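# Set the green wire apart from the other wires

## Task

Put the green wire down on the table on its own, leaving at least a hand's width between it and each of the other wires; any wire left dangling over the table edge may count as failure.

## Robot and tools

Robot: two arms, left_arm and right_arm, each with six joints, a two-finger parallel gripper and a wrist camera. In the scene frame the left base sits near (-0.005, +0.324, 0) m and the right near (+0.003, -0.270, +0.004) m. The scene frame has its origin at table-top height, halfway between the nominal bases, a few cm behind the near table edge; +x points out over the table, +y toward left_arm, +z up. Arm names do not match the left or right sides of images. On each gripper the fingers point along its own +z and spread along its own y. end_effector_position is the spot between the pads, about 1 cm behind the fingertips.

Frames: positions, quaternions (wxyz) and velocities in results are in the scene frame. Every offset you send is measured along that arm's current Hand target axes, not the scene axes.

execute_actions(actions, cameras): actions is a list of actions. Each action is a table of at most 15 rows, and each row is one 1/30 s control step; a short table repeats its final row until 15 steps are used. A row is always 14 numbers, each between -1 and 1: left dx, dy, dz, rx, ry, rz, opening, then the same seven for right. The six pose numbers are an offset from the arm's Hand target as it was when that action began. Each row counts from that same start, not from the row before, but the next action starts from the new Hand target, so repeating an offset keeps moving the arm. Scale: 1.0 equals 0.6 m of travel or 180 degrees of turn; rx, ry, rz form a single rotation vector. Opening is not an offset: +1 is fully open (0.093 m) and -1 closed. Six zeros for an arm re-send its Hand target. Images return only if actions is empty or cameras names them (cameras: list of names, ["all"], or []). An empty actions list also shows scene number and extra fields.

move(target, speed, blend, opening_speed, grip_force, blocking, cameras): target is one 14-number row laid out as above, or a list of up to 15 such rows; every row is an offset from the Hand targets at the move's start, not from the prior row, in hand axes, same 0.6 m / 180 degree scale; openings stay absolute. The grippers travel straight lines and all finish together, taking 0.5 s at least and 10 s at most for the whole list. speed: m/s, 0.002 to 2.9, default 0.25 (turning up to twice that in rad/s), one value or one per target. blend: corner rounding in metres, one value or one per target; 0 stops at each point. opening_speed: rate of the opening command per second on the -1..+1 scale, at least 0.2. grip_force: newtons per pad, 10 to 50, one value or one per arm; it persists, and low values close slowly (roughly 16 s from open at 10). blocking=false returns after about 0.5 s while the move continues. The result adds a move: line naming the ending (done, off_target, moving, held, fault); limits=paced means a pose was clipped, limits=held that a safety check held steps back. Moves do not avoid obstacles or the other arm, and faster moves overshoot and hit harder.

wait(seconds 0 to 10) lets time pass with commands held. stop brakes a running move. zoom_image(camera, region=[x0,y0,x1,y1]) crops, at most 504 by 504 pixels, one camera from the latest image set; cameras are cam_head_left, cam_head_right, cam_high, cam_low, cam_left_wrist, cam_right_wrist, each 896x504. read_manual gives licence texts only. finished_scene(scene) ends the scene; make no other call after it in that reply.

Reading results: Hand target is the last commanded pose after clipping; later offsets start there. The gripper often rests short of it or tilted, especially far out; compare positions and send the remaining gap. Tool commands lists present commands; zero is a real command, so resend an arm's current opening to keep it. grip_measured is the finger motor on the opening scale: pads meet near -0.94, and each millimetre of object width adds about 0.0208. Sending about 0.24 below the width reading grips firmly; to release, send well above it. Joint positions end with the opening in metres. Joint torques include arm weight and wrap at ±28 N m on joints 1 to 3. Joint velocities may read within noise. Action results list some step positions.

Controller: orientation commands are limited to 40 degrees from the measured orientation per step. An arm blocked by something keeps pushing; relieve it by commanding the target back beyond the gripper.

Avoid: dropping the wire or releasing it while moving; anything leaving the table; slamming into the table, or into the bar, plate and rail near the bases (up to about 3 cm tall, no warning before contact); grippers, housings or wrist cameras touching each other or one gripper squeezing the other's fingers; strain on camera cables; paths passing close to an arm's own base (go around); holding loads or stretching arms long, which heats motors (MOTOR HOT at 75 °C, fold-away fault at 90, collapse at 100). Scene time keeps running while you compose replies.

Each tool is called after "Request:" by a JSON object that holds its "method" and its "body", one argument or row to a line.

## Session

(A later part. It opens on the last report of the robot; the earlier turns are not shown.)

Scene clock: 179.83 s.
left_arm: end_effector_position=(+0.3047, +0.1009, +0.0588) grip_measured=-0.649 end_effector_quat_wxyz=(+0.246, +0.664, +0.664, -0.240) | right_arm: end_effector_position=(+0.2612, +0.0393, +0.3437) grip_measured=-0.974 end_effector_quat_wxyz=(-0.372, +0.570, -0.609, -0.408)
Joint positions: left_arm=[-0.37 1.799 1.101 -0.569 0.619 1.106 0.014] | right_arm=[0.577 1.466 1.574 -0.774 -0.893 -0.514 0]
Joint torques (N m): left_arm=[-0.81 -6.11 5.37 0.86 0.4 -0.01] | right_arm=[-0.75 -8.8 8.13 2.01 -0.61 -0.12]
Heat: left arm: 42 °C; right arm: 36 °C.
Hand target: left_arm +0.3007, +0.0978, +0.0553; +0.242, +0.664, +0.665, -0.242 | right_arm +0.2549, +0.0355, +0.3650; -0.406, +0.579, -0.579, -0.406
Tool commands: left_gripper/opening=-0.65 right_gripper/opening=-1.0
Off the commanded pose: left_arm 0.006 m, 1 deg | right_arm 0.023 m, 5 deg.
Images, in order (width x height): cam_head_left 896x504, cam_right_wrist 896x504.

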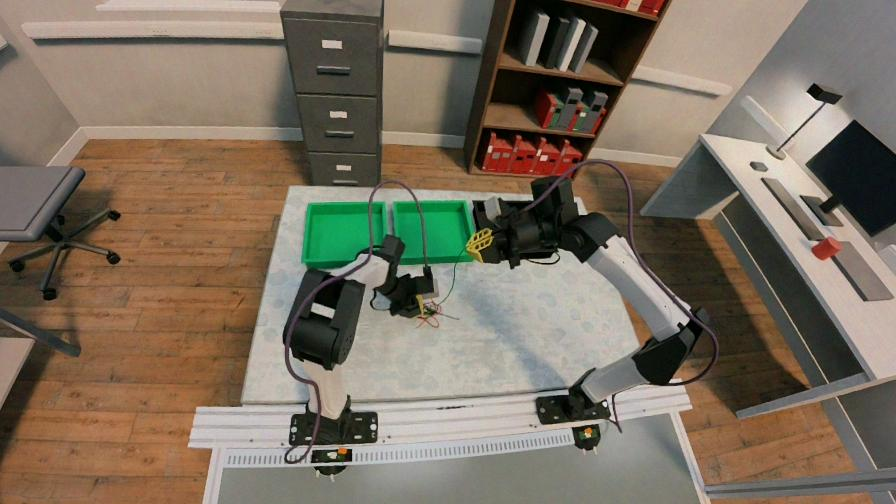

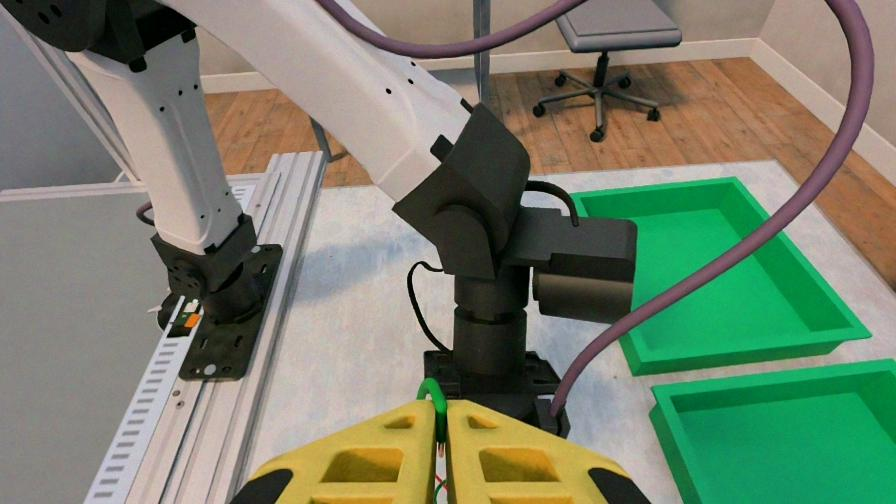

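Request:
{"method": "move", "body": {
  "target": [
    [0,0,-0.1667,0,0,0,-0.3,0,0,0,0,0,0,-1],
    [0,0,-0.1667,0,0,0,-0.3,-0.1097,0,-0.0398,0,0,0,-1]
  ],
  "speed": [0.12,0.08],
  "cameras": ["cam_left_wrist","cam_low"]
}}

Scene clock: 187.70 s.
left_arm: end_effector_position=(+0.2959, +0.1635, +0.1135) grip_measured=-0.301 end_effector_quat_wxyz=(+0.220, +0.658, +0.677, -0.246) | right_arm: end_effector_position=(+0.2566, +0.0348, +0.4254) grip_measured=-0.974 end_effector_quat_wxyz=(-0.397, +0.573, -0.593, -0.403)
Joint positions: left_arm=[-0.2 1.694 1.236 -0.982 0.64 1.302 0.031] | right_arm=[0.577 1.558 1.992 -1.039 -0.893 -0.514 0]
Joint torques (N m): left_arm=[0.68 -7.49 9.99 0.15 0.71 0.3] | right_arm=[-0.46 -4.7 10.37 1.69 -0.54 -0.04]
Heat: left arm: 41 °C; right arm: 36 °C.
Hand target: left_arm +0.3007, +0.1620, +0.1320; +0.242, +0.664, +0.665, -0.242 | right_arm +0.2549, +0.0355, +0.4352; -0.406, +0.579, -0.579, -0.406
Off the commanded pose: left_arm 0.019 m, 3 deg | right_arm 0.010 m, 2 deg.
move: off_target (left_arm)
Images, in order (width x height): cam_low 896x504, cam_left_wrist 896x504.

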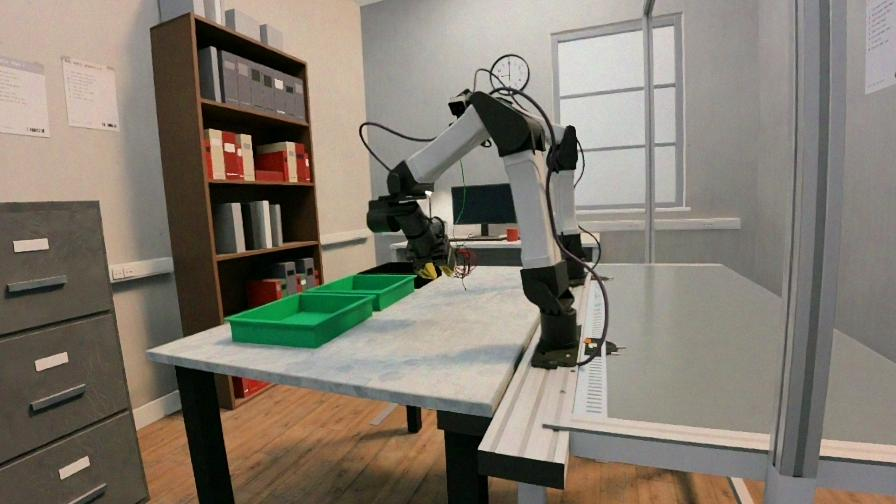

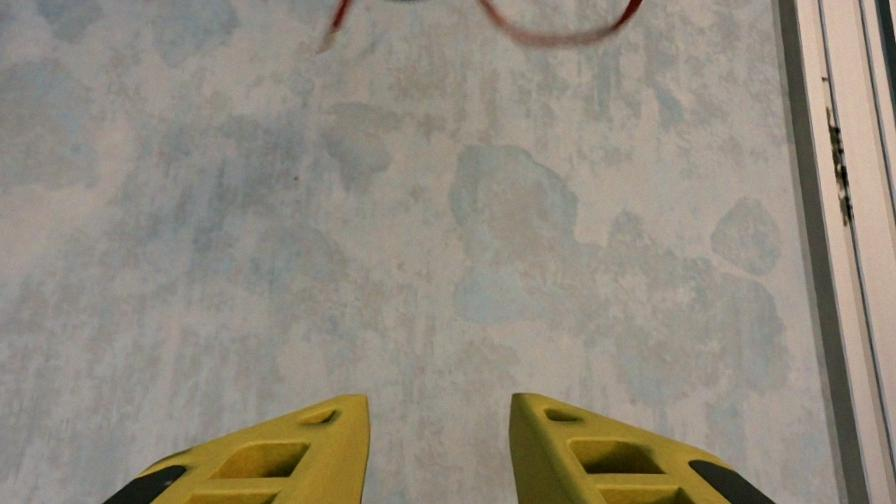

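Request:
{"method": "zoom_image", "body": {
  "camera": "cam_low",
  "region": [410, 130, 510, 300]
}}

Scaled by 2.965 from the camera's 896x504 image, which has a finer 1280x720 frame.

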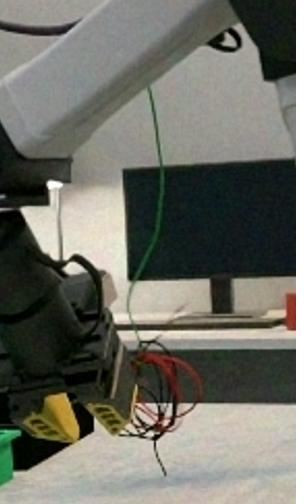

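Request:
{"method": "move", "body": {
  "target": [-0.0864,-0.0162,0.0007,0,-0.194,0,-0.3,0,0,0,0,0,0,-1],
  "speed": 0.2,
  "cameras": ["cam_left_wrist"]
}}

Scene clock: 193.03 s.
left_arm: end_effector_position=(+0.2947, +0.1222, +0.1556) grip_measured=-0.301 end_effector_quat_wxyz=(+0.419, +0.561, +0.572, -0.428) | right_arm: end_effector_position=(+0.2566, +0.0347, +0.4253) grip_measured=-0.974 end_effector_quat_wxyz=(-0.397, +0.573, -0.593, -0.403)
Joint positions: left_arm=[-0.15 1.643 0.977 -0.459 1.229 1.093 0.031] | right_arm=[0.577 1.558 1.992 -1.039 -0.893 -0.514 0]
Joint torques (N m): left_arm=[0.28 -7.6 5.46 0.97 0.87 0.03] | right_arm=[-0.5 -4.66 10.39 1.66 -0.55 -0.03]
Heat: left arm: 41 °C; right arm: 35 °C.
Hand target: left_arm +0.2911, +0.1221, +0.1649; +0.430, +0.561, +0.562, -0.430 | right_arm +0.2549, +0.0355, +0.4352; -0.406, +0.579, -0.579, -0.406
Off the commanded pose: left_arm 0.010 m, 2 deg | right_arm 0.010 m, 2 deg.
move: done
Images, in order (width x height): cam_left_wrist 896x504.

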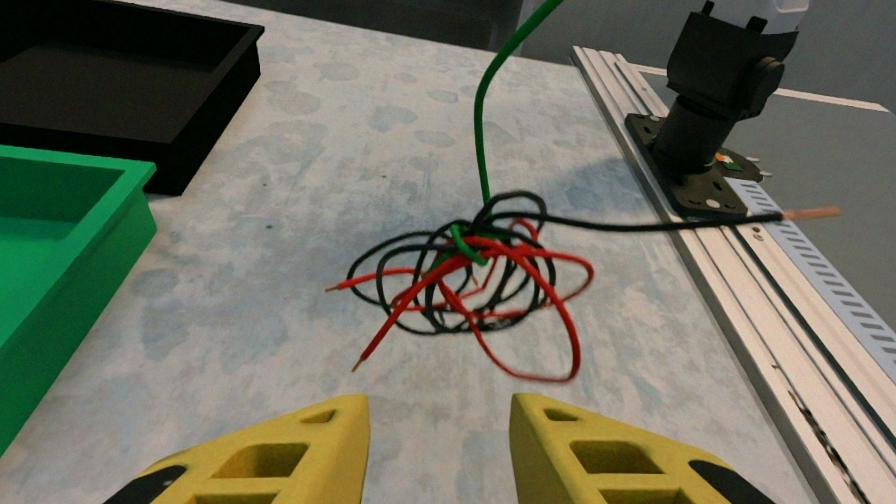

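Request:
{"method": "zoom_image", "body": {
  "camera": "cam_left_wrist",
  "region": [320, 160, 620, 400]
}}

Request:
{"method": "zoom_image", "body": {
  "camera": "cam_left_wrist",
  "region": [400, 180, 560, 310]
}}

Scaled by 1.680 from the camera's 896x504 image, which has a finer 1280x720 frame.

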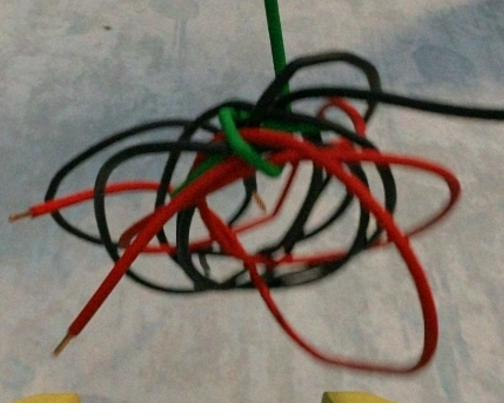

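Scaled by 3.150 from the camera's 896x504 image, which has a finer 1280x720 frame.

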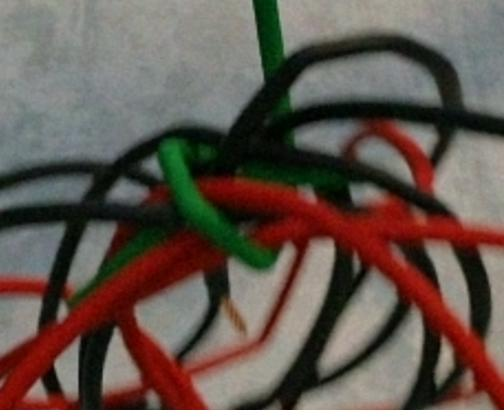

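Request:
{"method": "move", "body": {
  "target": [
    [0,0,0,0,0,0,-0.3,0.1397,0,0.1038,0,0,0,-1],
    [0,0,0,0,0,0,-0.3,0.4957,0,0.0023,0,0,0,-1],
    [0,0,0,0,0,0,-0.3,0.7368,0,-0.1497,0,0,0,-1],
    [0.0211,0.0017,0.0817,0,0.25,0,-0.3,0.7368,0,-0.1497,0,0,0,-1]
  ],
  "speed": [0.12,0.14,0.14,0.3],
  "blend": [0.02,0.02,0,0],
  "cameras": ["cam_left_wrist"]
}}

Scene clock: 206.80 s.
left_arm: end_effector_position=(+0.2893, +0.0829, +0.1303) grip_measured=-0.301 end_effector_quat_wxyz=(+0.177, +0.683, +0.684, -0.183) | right_arm: end_effector_position=(+0.2526, -0.1988, +0.0470) grip_measured=-0.974 end_effector_quat_wxyz=(-0.386, +0.566, -0.634, -0.360)
Joint positions: left_arm=[-0.512 1.743 1.403 -0.971 0.426 1.004 0.031] | right_arm=[-0.315 1.845 0.848 -0.997 -1.072 -2.068 0]
Joint torques (N m): left_arm=[-0.47 -6.04 10.56 0.45 0.36 -0.03] | right_arm=[-0.64 -4.63 6.93 -0.81 -0.73 -0.09]
Heat: left arm: 41 °C; right arm: 35 °C.
Hand target: left_arm +0.2920, +0.0781, +0.1400; +0.182, +0.683, +0.683, -0.182 | right_arm +0.2548, -0.1995, +0.0499; +0.406, -0.579, +0.579, +0.406
Off the commanded pose: left_arm 0.011 m, 1 deg | right_arm 0.004 m, 9 deg.
joint sent to its limit (right arm) — joint 6 (wrist roll), lower limit. The joint targets are off in orientation, not in position.
move: off_target (left_arm, right_arm)
Images, in order (width x height): cam_left_wrist 896x504.

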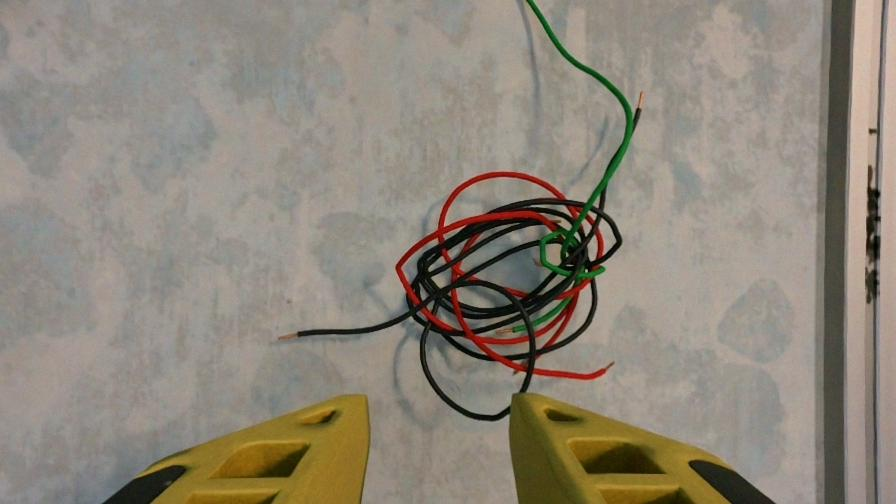

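Request:
{"method": "zoom_image", "body": {
  "camera": "cam_left_wrist",
  "region": [480, 170, 650, 350]
}}

Scaled by 2.800 from the camera's 896x504 image, which has a finer 1280x720 frame.

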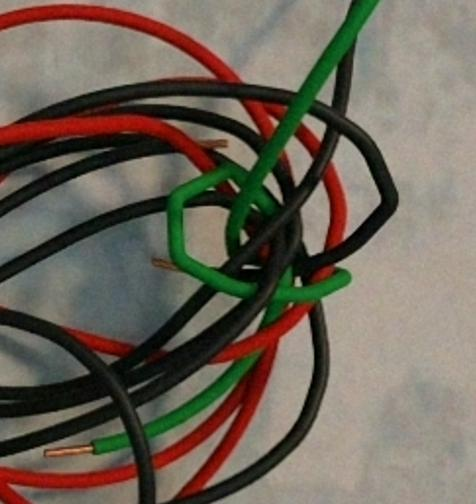

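Request:
{"method": "move", "body": {
  "target": [-0.0143,-0.0745,0.1218,0,0,0,-0.7,0,0,0,0,0,0,-1],
  "speed": 0.15,
  "cameras": ["cam_left_wrist"]
}}

Scene clock: 210.40 s.
left_arm: end_effector_position=(+0.2502, +0.0354, +0.0795) grip_measured=-0.699 end_effector_quat_wxyz=(+0.179, +0.684, +0.683, -0.182) | right_arm: end_effector_position=(+0.2526, -0.1987, +0.0470) grip_measured=-0.974 end_effector_quat_wxyz=(-0.386, +0.565, -0.634, -0.360)
Joint positions: left_arm=[-0.694 1.743 1.184 -0.674 0.37 0.819 0.012] | right_arm=[-0.315 1.845 0.848 -0.998 -1.072 -2.068 0]
Joint torques (N m): left_arm=[-0.4 -7.16 5.71 0.96 0.28 0] | right_arm=[-0.65 -4.68 6.94 -0.79 -0.73 -0.1]
Heat: left arm: 40 °C; right arm: 35 °C.
Hand target: left_arm +0.2475, +0.0341, +0.0810; +0.183, +0.683, +0.683, -0.183 | right_arm +0.2548, -0.1995, +0.0500; +0.406, -0.579, +0.579, +0.406
Off the commanded pose: left_arm 0.003 m, 0 deg | right_arm 0.004 m, 9 deg.
joint sent to its limit (right arm) — joint 6 (wrist roll), lower limit. The joint targets are off in orientation, not in position.
move: off_target (right_arm)
Images, in order (width x height): cam_left_wrist 896x504.

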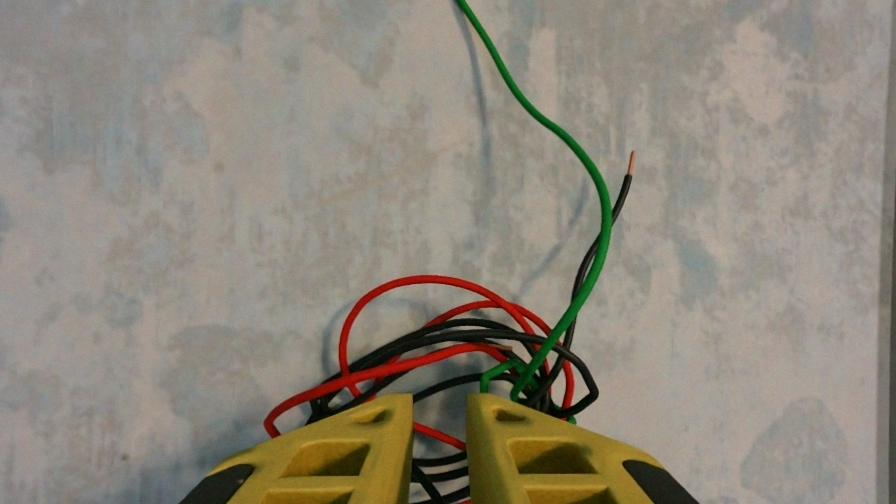

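Request:
{"method": "zoom_image", "body": {
  "camera": "cam_left_wrist",
  "region": [390, 320, 610, 480]
}}

Scaled by 2.291 from the camera's 896x504 image, which has a finer 1280x720 frame.

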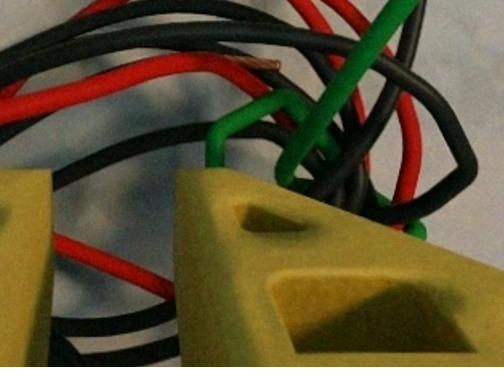

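Request:
{"method": "move", "body": {
  "target": [
    [0,-0.0223,0,0,0,0,-0.775,0,0,0,0,0,0,-1],
    [0.0402,-0.0228,0.058,0,0,0,-0.775,0,0,0,0,0,0,-1]
  ],
  "speed": 0.07,
  "cameras": ["cam_left_wrist"]
}}

Scene clock: 215.17 s.
left_arm: end_effector_position=(+0.2348, +0.0376, +0.0413) grip_measured=-0.774 end_effector_quat_wxyz=(+0.182, +0.683, +0.683, -0.182) | right_arm: end_effector_position=(+0.2526, -0.1987, +0.0470) grip_measured=-0.974 end_effector_quat_wxyz=(-0.386, +0.565, -0.634, -0.360)
Joint positions: left_arm=[-0.717 1.747 1.02 -0.491 0.362 0.792 0.008] | right_arm=[-0.315 1.845 0.848 -0.998 -1.072 -2.068 0]
Joint torques (N m): left_arm=[0.14 -5.83 5.49 1.04 0.31 0.06] | right_arm=[-0.58 -4.63 6.95 -0.78 -0.77 -0.09]
Heat: left arm: 40 °C; right arm: 35 °C.
Hand target: left_arm +0.2337, +0.0378, +0.0387; +0.182, +0.683, +0.684, -0.182 | right_arm +0.2548, -0.1995, +0.0500; +0.406, -0.579, +0.579, +0.406
Off the commanded pose: left_arm 0.003 m, 0 deg | right_arm 0.004 m, 9 deg.
joint sent to its limit (right arm) — joint 6 (wrist roll), lower limit. The joint targets are off in orientation, not in position.
move: off_target (right_arm)
Images, in order (width x height): cam_left_wrist 896x504.

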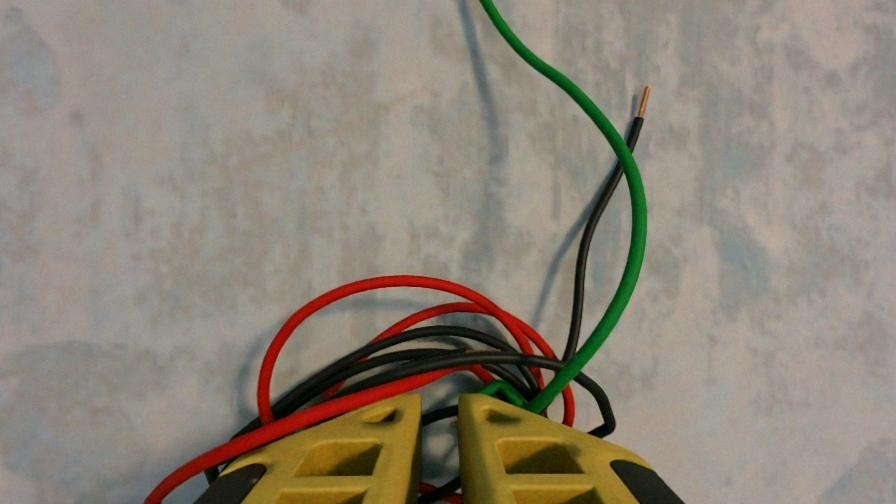

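Request:
{"method": "zoom_image", "body": {
  "camera": "cam_left_wrist",
  "region": [400, 320, 620, 480]
}}

Scaled by 2.291 from the camera's 896x504 image, which has a finer 1280x720 frame.

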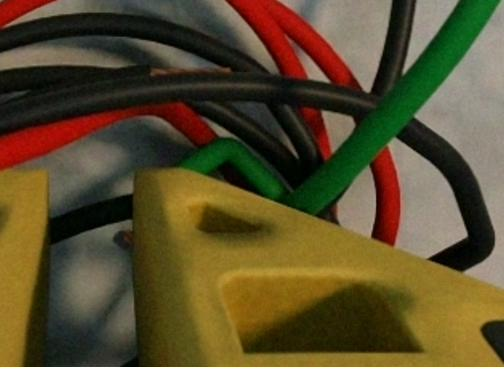

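Request:
{"method": "move", "body": {
  "target": [
    [-0.0178,0.0003,-0.0377,0,0,0,-0.794,0,0,0,0,0,0,-1],
    [-0.0178,-0.015,-0.0377,0,0,0,-0.794,0,0,0,0,0,0,-1],
    [0.0025,-0.015,0.0043,0,0,0,-0.794,0,0,0,0,0,0,-1]
  ],
  "speed": 0.07,
  "blend": [0.004,0.004,0],
  "cameras": ["cam_left_wrist"]
}}

Scene clock: 220.10 s.
left_arm: end_effector_position=(+0.2301, +0.0392, +0.0408) grip_measured=-0.793 end_effector_quat_wxyz=(+0.188, +0.682, +0.683, -0.181) | right_arm: end_effector_position=(+0.2526, -0.1987, +0.0470) grip_measured=-0.974 end_effector_quat_wxyz=(-0.386, +0.565, -0.634, -0.360)
Joint positions: left_arm=[-0.723 1.724 0.986 -0.465 0.359 0.783 0.007] | right_arm=[-0.315 1.845 0.848 -0.998 -1.072 -2.068 0]
Joint torques (N m): left_arm=[-0.9 -5.37 5.19 1.03 0.26 -0.03] | right_arm=[-0.62 -4.66 6.97 -0.8 -0.74 -0.11]
Heat: left arm: 40 °C; right arm: 35 °C.
Hand target: left_arm +0.2247, +0.0376, +0.0358; +0.183, +0.683, +0.683, -0.183 | right_arm +0.2548, -0.1995, +0.0499; +0.406, -0.579, +0.579, +0.406
Off the commanded pose: left_arm 0.008 m, 1 deg | right_arm 0.004 m, 9 deg.
joint sent to its limit (right arm) — joint 6 (wrist roll), lower limit. The joint targets are off in orientation, not in position.
move: off_target (right_arm)
Images, in order (width x height): cam_left_wrist 896x504.

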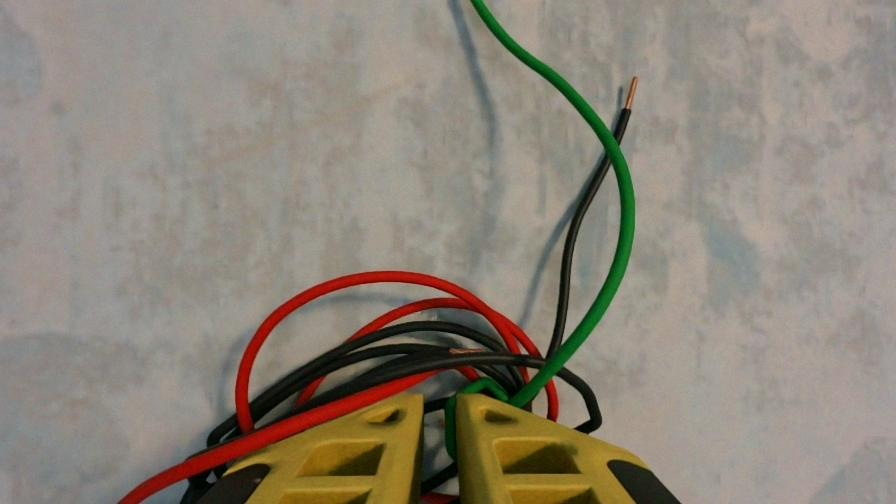

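Request:
{"method": "zoom_image", "body": {
  "camera": "cam_left_wrist",
  "region": [380, 350, 580, 504]
}}

Scaled by 2.520 from the camera's 896x504 image, which has a finer 1280x720 frame.

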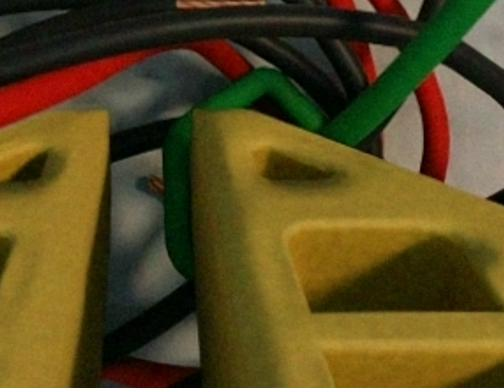

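Request:
{"method": "move", "body": {
  "target": [
    [0,0,0,0,0,0,-1,0,0,0,0,0,0,-1],
    [-0.0249,0.0333,-0.0433,0,0,0,-1,0,0,0,0,0,0,-1]
  ],
  "speed": [0.06,0.06],
  "cameras": ["cam_left_wrist"]
}}

Scene clock: 225.30 s.
left_arm: end_effector_position=(+0.2383, +0.0423, +0.0567) grip_measured=-0.989 end_effector_quat_wxyz=(+0.172, +0.678, +0.691, -0.180) | right_arm: end_effector_position=(+0.2526, -0.1987, +0.0470) grip_measured=-0.974 end_effector_quat_wxyz=(-0.386, +0.565, -0.634, -0.360)
Joint positions: left_arm=[-0.704 1.73 1.077 -0.587 0.358 0.791 0] | right_arm=[-0.315 1.845 0.848 -0.998 -1.072 -2.068 0]
Joint torques (N m): left_arm=[0.75 -5.71 9.88 0.7 0.42 0.28] | right_arm=[-0.66 -4.64 7.02 -0.81 -0.73 -0.08]
Heat: left arm: 39 °C; right arm: 34 °C.
Hand target: left_arm +0.2448, +0.0378, +0.0657; +0.182, +0.683, +0.684, -0.182 | right_arm +0.2548, -0.1995, +0.0499; +0.406, -0.579, +0.579, +0.406
Off the commanded pose: left_arm 0.012 m, 2 deg | right_arm 0.004 m, 9 deg.
joint sent to its limit (right arm) — joint 6 (wrist roll), lower limit. The joint targets are off in orientation, not in position.
move: off_target (left_arm, right_arm)
Images, in order (width x height): cam_left_wrist 896x504.

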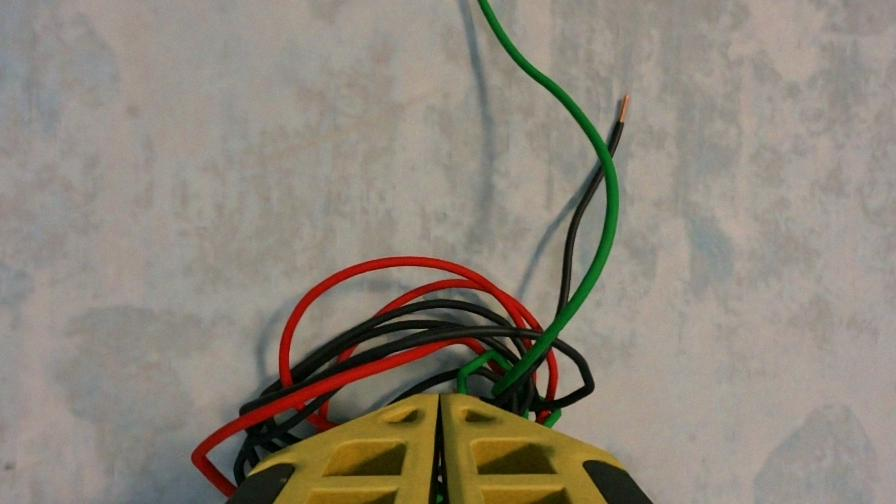

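Request:
{"method": "wait", "body": {
  "seconds": 0,
  "cameras": ["cam_left_wrist", "cam_high", "cam_right_wrist"]
}}

Scene clock: 229.47 s.
left_arm: end_effector_position=(+0.2382, +0.0424, +0.0566) grip_measured=-0.989 end_effector_quat_wxyz=(+0.172, +0.678, +0.691, -0.180) | right_arm: end_effector_position=(+0.2526, -0.1987, +0.0470) grip_measured=-0.974 end_effector_quat_wxyz=(-0.386, +0.565, -0.634, -0.360)
Joint positions: left_arm=[-0.704 1.73 1.077 -0.587 0.358 0.791 0] | right_arm=[-0.315 1.845 0.848 -0.998 -1.072 -2.068 0]
Joint torques (N m): left_arm=[0.73 -5.71 9.88 0.7 0.42 0.28] | right_arm=[-0.58 -4.7 6.94 -0.79 -0.73 -0.12]
Heat: left arm: 39 °C; right arm: 34 °C.
Hand target: left_arm +0.2448, +0.0378, +0.0657; +0.182, +0.683, +0.684, -0.182 | right_arm +0.2548, -0.1995, +0.0499; +0.406, -0.579, +0.579, +0.406
Tool commands: left_gripper/opening=-1.0 right_gripper/opening=-1.0
Off the commanded pose: left_arm 0.012 m, 2 deg | right_arm 0.004 m, 9 deg.
Images, in order (width x height): cam_high 896x504, cam_left_wrist 896x504, cam_right_wrist 896x504.

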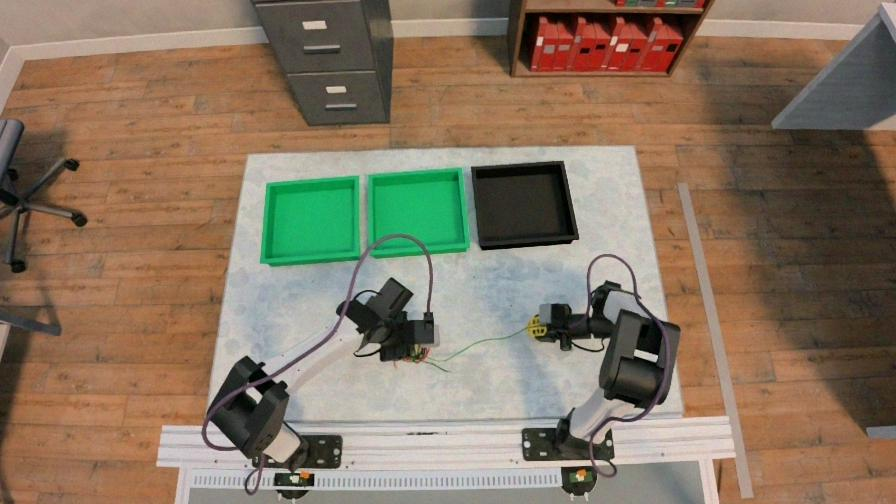

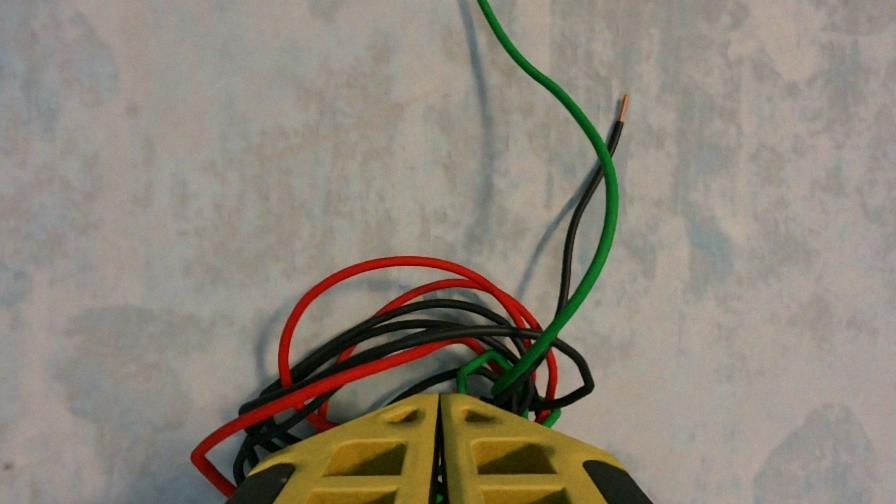

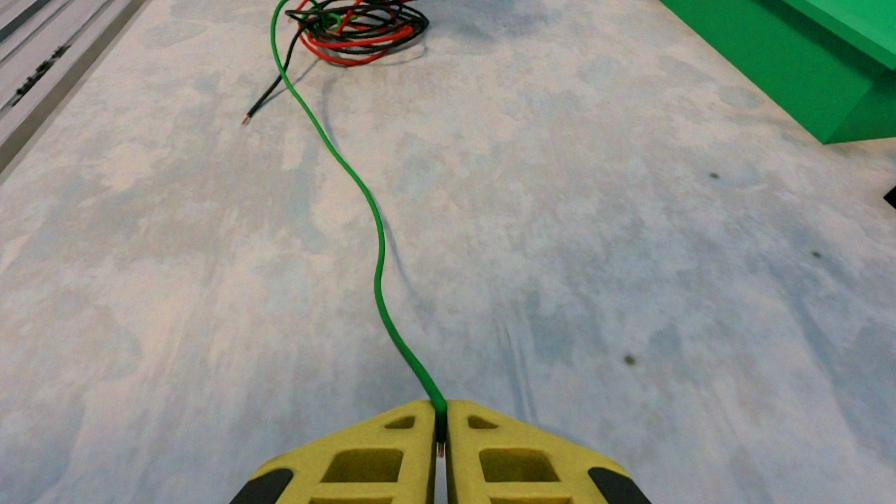

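Request:
{"method": "zoom_image", "body": {
  "camera": "cam_left_wrist",
  "region": [360, 300, 620, 504]
}}

Scaled by 1.938 from the camera's 896x504 image, which has a finer 1280x720 frame.

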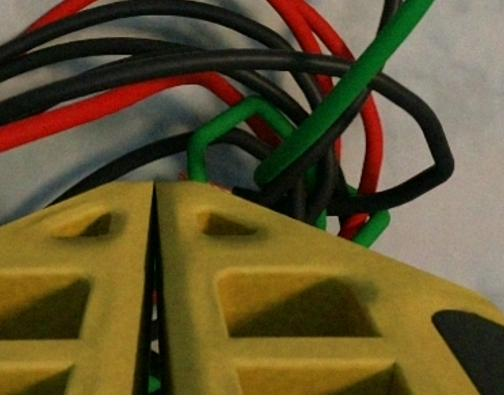

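Request:
{"method": "move", "body": {
  "target": [0.01375, -0.018, 0.030, 0, 0, 0, -0.77, 0, 0, 0, 0, 0, 0, -1],
  "speed": 0.06,
  "cameras": ["cam_left_wrist"]
}}

Scene clock: 248.50 s.
left_arm: end_effector_position=(+0.2383, +0.0387, +0.0483) grip_measured=-0.771 end_effector_quat_wxyz=(+0.184, +0.681, +0.686, -0.179) | right_arm: end_effector_position=(+0.2526, -0.1987, +0.0470) grip_measured=-0.974 end_effector_quat_wxyz=(-0.386, +0.565, -0.634, -0.360)
Joint positions: left_arm=[-0.71 1.738 1.041 -0.519 0.358 0.791 0.008] | right_arm=[-0.315 1.845 0.848 -0.998 -1.072 -2.068 0]
Joint torques (N m): left_arm=[-0.76 -5.83 5.64 0.99 0.32 0.03] | right_arm=[-0.62 -4.71 7.04 -0.82 -0.75 -0.09]
Heat: left arm: 38 °C; right arm: 34 °C.
Hand target: left_arm +0.2339, +0.0359, +0.0460; +0.182, +0.683, +0.683, -0.182 | right_arm +0.2548, -0.1995, +0.0499; +0.406, -0.579, +0.579, +0.406
Off the commanded pose: left_arm 0.006 m, 1 deg | right_arm 0.004 m, 9 deg.
joint sent to its limit (right arm) — joint 6 (wrist roll), lower limit. The joint targets are off in orientation, not in position.
move: off_target (right_arm)
Images, in order (width x height): cam_left_wrist 896x504.

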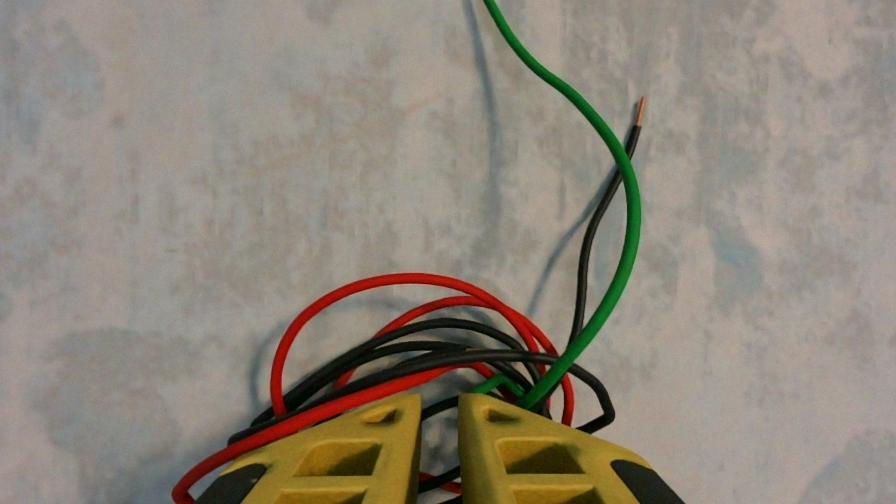

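Request:
{"method": "move", "body": {
  "target": [0.0, -0.0165, 0.0, 0, 0, 0, -0.77, 0, 0, 0, 0, 0, 0, -1],
  "speed": 0.06,
  "cameras": ["cam_left_wrist"]
}}

Request:
{"method": "zoom_image", "body": {
  "camera": "cam_left_wrist",
  "region": [360, 300, 620, 504]
}}

Scene clock: 250.53 s.
left_arm: end_effector_position=(+0.2281, +0.0383, +0.0404) grip_measured=-0.771 end_effector_quat_wxyz=(+0.174, +0.683, +0.686, -0.182) | right_arm: end_effector_position=(+0.2526, -0.1987, +0.0470) grip_measured=-0.974 end_effector_quat_wxyz=(-0.386, +0.565, -0.634, -0.360)
Joint positions: left_arm=[-0.73 1.738 1.011 -0.501 0.356 0.777 0.008] | right_arm=[-0.315 1.845 0.848 -0.998 -1.072 -2.068 0]
Joint torques (N m): left_arm=[-0.9 -7.87 5.23 0.96 0.26 -0.01] | right_arm=[-0.66 -4.7 7.04 -0.79 -0.74 -0.09]
Heat: left arm: 38 °C; right arm: 34 °C.
Hand target: left_arm +0.2240, +0.0359, +0.0460; +0.182, +0.683, +0.683, -0.182 | right_arm +0.2548, -0.1995, +0.0499; +0.406, -0.579, +0.579, +0.406
Off the commanded pose: left_arm 0.007 m, 1 deg | right_arm 0.004 m, 9 deg.
joint sent to its limit (right arm) — joint 6 (wrist roll), lower limit. The joint targets are off in orientation, not in position.
move: off_target (right_arm)
Images, in order (width x height): cam_left_wrist 896x504.

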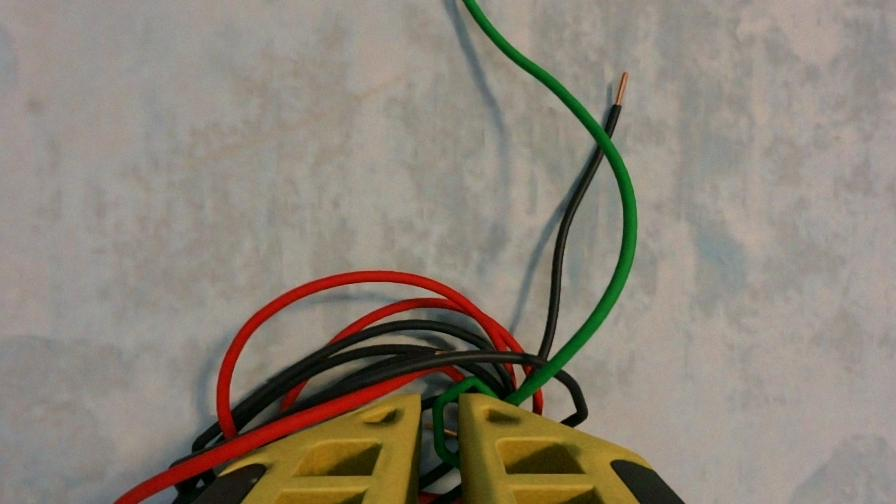

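Scaled by 1.938 from the camera's 896x504 image, which has a finer 1280x720 frame.

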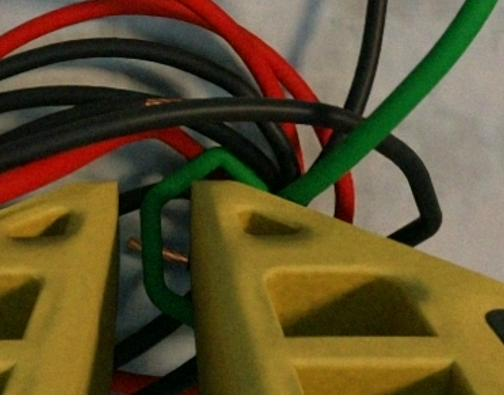

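Request:
{"method": "move", "body": {
  "target": [
    [0.0095, 0.0017, 0.0099, 0, 0, 0, -0.77, 0, 0, 0, 0, 0, 0, -1],
    [0.0095, 0.0017, 0.0099, 0, 0, 0, -1, 0, 0, 0, 0, 0, 0, -1]
  ],
  "speed": 0.04,
  "cameras": ["cam_left_wrist"]
}}

Request:
{"method": "zoom_image", "body": {
  "camera": "cam_left_wrist",
  "region": [360, 300, 620, 504]
}}

Scene clock: 254.73 s.
left_arm: end_effector_position=(+0.2293, +0.0372, +0.0376) grip_measured=-0.989 end_effector_quat_wxyz=(+0.183, +0.682, +0.684, -0.181) | right_arm: end_effector_position=(+0.2526, -0.1987, +0.0470) grip_measured=-0.974 end_effector_quat_wxyz=(-0.386, +0.565, -0.634, -0.360)
Joint positions: left_arm=[-0.73 1.738 0.992 -0.465 0.356 0.776 0] | right_arm=[-0.315 1.845 0.848 -0.998 -1.072 -2.068 0]
Joint torques (N m): left_arm=[-0.28 -6.82 5.12 0.93 0.3 0.05] | right_arm=[-0.62 -4.67 6.95 -0.81 -0.74 -0.09]
Heat: left arm: 38 °C; right arm: 34 °C.
Hand target: left_arm +0.2250, +0.0379, +0.0380; +0.182, +0.683, +0.684, -0.183 | right_arm +0.2548, -0.1995, +0.0499; +0.406, -0.579, +0.579, +0.406
Off the commanded pose: left_arm 0.004 m, 0 deg | right_arm 0.004 m, 9 deg.
joint sent to its limit (right arm) — joint 6 (wrist roll), lower limit. The joint targets are off in orientation, not in position.
move: off_target (right_arm)
Images, in order (width x height): cam_left_wrist 896x504.

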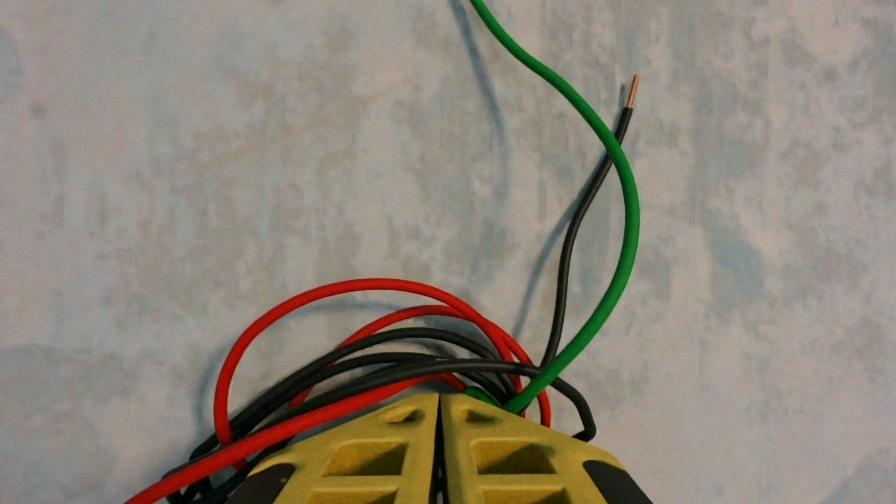

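Scaled by 1.938 from the camera's 896x504 image, which has a finer 1280x720 frame.

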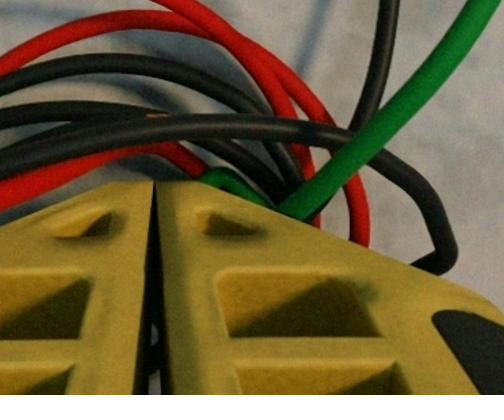

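Request:
{"method": "move", "body": {
  "target": [-0.0166, 0.004, -0.029, 0, 0, 0, -1, 0, 0, 0, 0, 0, 0, -1],
  "speed": 0.06,
  "cameras": ["cam_left_wrist"]
}}

Request:
{"method": "zoom_image", "body": {
  "camera": "cam_left_wrist",
  "region": [360, 300, 620, 504]
}}

Scene clock: 256.73 s.
left_arm: end_effector_position=(+0.2220, +0.0438, +0.0400) grip_measured=-0.989 end_effector_quat_wxyz=(+0.164, +0.682, +0.689, -0.182) | right_arm: end_effector_position=(+0.2526, -0.1987, +0.0470) grip_measured=-0.974 end_effector_quat_wxyz=(-0.386, +0.565, -0.634, -0.360)
Joint positions: left_arm=[-0.73 1.722 0.998 -0.524 0.356 0.776 0] | right_arm=[-0.315 1.845 0.848 -0.998 -1.072 -2.068 0]
Joint torques (N m): left_arm=[0.01 -7.9 9.63 0.59 0.31 0.09] | right_arm=[-0.61 -4.57 7.02 -0.79 -0.75 -0.11]
Heat: left arm: 38 °C; right arm: 34 °C.
Hand target: left_arm +0.2274, +0.0379, +0.0581; +0.182, +0.683, +0.684, -0.183 | right_arm +0.2548, -0.1995, +0.0499; +0.406, -0.579, +0.579, +0.406
Off the commanded pose: left_arm 0.020 m, 2 deg | right_arm 0.004 m, 9 deg.
joint sent to its limit (right arm) — joint 6 (wrist roll), lower limit. The joint targets are off in orientation, not in position.
move: off_target (left_arm, right_arm)
Images, in order (width x height): cam_left_wrist 896x504.

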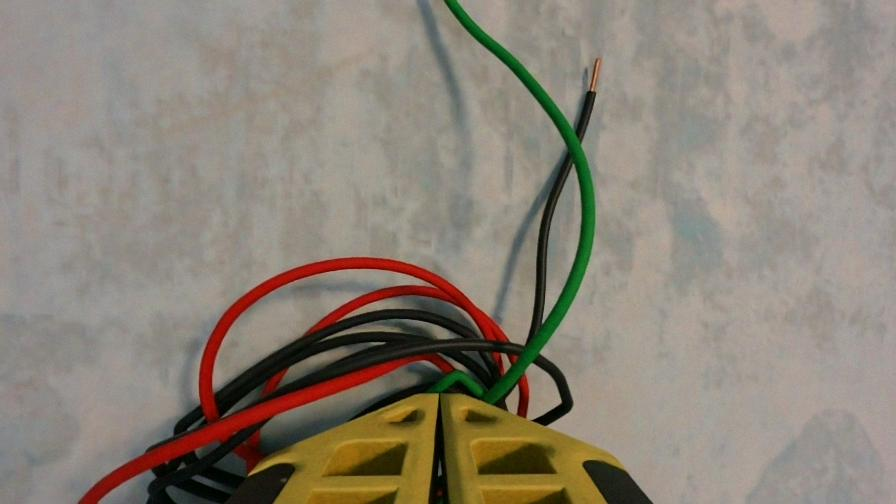

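Scaled by 1.938 from the camera's 896x504 image, which has a finer 1280x720 frame.

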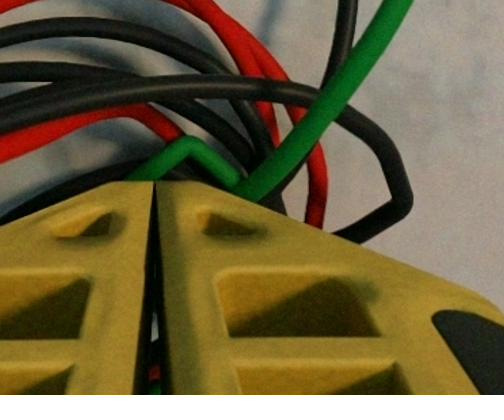

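Request:
{"method": "move", "body": {
  "target": [-0.004, 0.0085, -0.006, 0, 0, 0, -0.77, 0, 0, 0, 0, 0, 0, -1],
  "speed": 0.06,
  "cameras": ["cam_left_wrist"]
}}

Request:
{"method": "zoom_image", "body": {
  "camera": "cam_left_wrist",
  "region": [360, 300, 620, 504]
}}

Scene clock: 259.37 s.
left_arm: end_effector_position=(+0.2235, +0.0427, +0.0457) grip_measured=-0.771 end_effector_quat_wxyz=(+0.162, +0.682, +0.689, -0.182) | right_arm: end_effector_position=(+0.2526, -0.1987, +0.0470) grip_measured=-0.974 end_effector_quat_wxyz=(-0.386, +0.565, -0.634, -0.360)
Joint positions: left_arm=[-0.73 1.722 1.025 -0.557 0.356 0.776 0.008] | right_arm=[-0.315 1.845 0.848 -0.998 -1.072 -2.068 0]
Joint torques (N m): left_arm=[0.83 -7.32 9.87 0.65 0.35 0.18] | right_arm=[-0.61 -4.59 6.95 -0.81 -0.77 -0.07]
Heat: left arm: 39 °C; right arm: 34 °C.
Hand target: left_arm +0.2326, +0.0376, +0.0624; +0.182, +0.683, +0.684, -0.182 | right_arm +0.2548, -0.1995, +0.0500; +0.406, -0.579, +0.579, +0.406
Off the commanded pose: left_arm 0.020 m, 2 deg | right_arm 0.004 m, 9 deg.
joint sent to its limit (right arm) — joint 6 (wrist roll), lower limit. The joint targets are off in orientation, not in position.
move: off_target (left_arm, right_arm)
Images, in order (width x height): cam_left_wrist 896x504.

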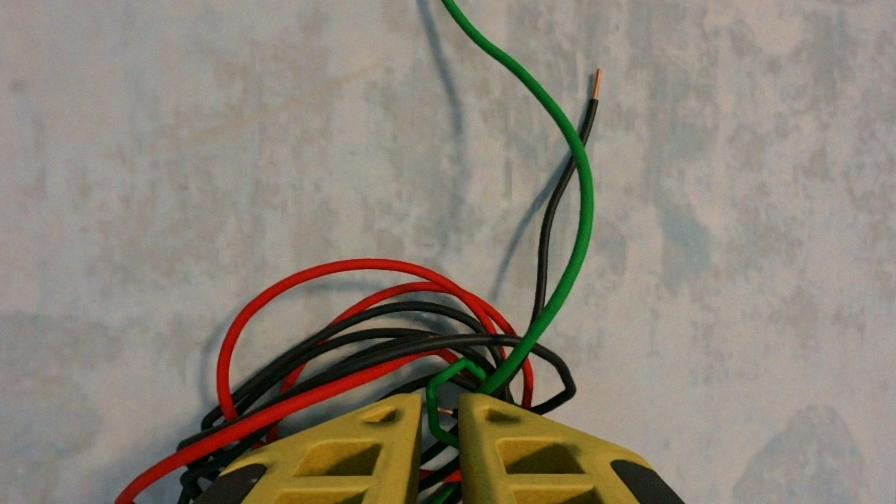

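Scaled by 1.938 from the camera's 896x504 image, which has a finer 1280x720 frame.

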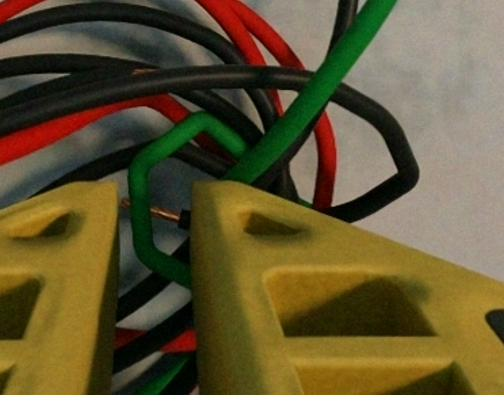

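Request:
{"method": "move", "body": {
  "target": [0.0383, -0.0218, 0.0403, 0, 0, 0, -0.77, 0, 0, 0, 0, 0, 0, -1],
  "speed": 0.05,
  "cameras": ["cam_left_wrist"]
}}

Request:
{"method": "zoom_image", "body": {
  "camera": "cam_left_wrist",
  "region": [360, 300, 620, 504]
}}

Scene clock: 265.47 s.
left_arm: end_effector_position=(+0.2255, +0.0397, +0.0330) grip_measured=-0.771 end_effector_quat_wxyz=(+0.191, +0.682, +0.682, -0.183) | right_arm: end_effector_position=(+0.2526, -0.1987, +0.0470) grip_measured=-0.974 end_effector_quat_wxyz=(-0.386, +0.565, -0.634, -0.360)
Joint positions: left_arm=[-0.73 1.722 0.945 -0.416 0.36 0.776 0.008] | right_arm=[-0.315 1.845 0.848 -0.998 -1.072 -2.068 0]
Joint torques (N m): left_arm=[0.28 -6.67 4.34 0.82 0.27 0.11] | right_arm=[-0.64 -4.7 7.04 -0.77 -0.74 -0.09]
Heat: left arm: 39 °C; right arm: 34 °C.
Hand target: left_arm +0.2195, +0.0455, +0.0300; +0.182, +0.683, +0.684, -0.182 | right_arm +0.2548, -0.1995, +0.0499; +0.406, -0.579, +0.579, +0.406
Off the commanded pose: left_arm 0.009 m, 1 deg | right_arm 0.004 m, 9 deg.
joint sent to its limit (right arm) — joint 6 (wrist roll), lower limit. The joint targets are off in orientation, not in position.
move: off_target (right_arm)
Images, in order (width x height): cam_left_wrist 896x504.

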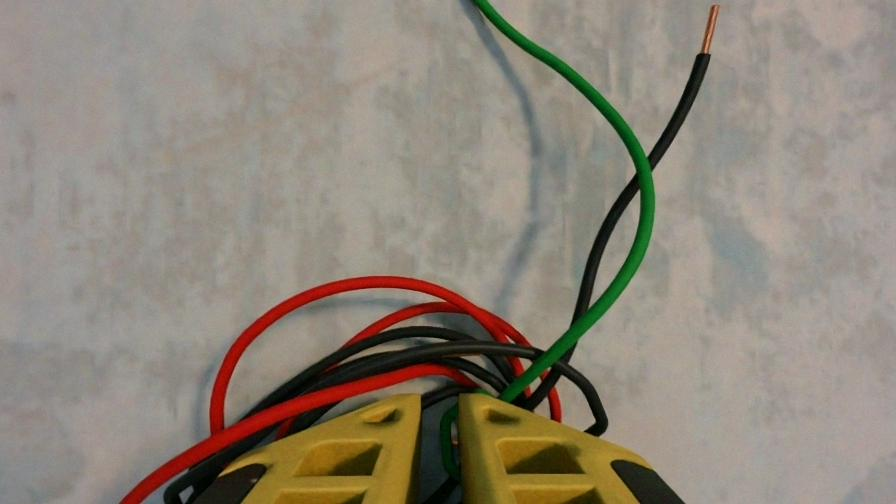

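Scaled by 1.938 from the camera's 896x504 image, which has a finer 1280x720 frame.

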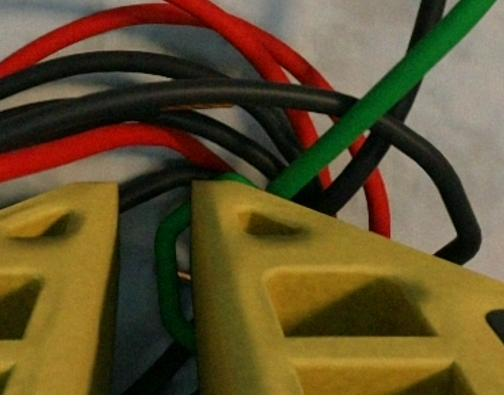

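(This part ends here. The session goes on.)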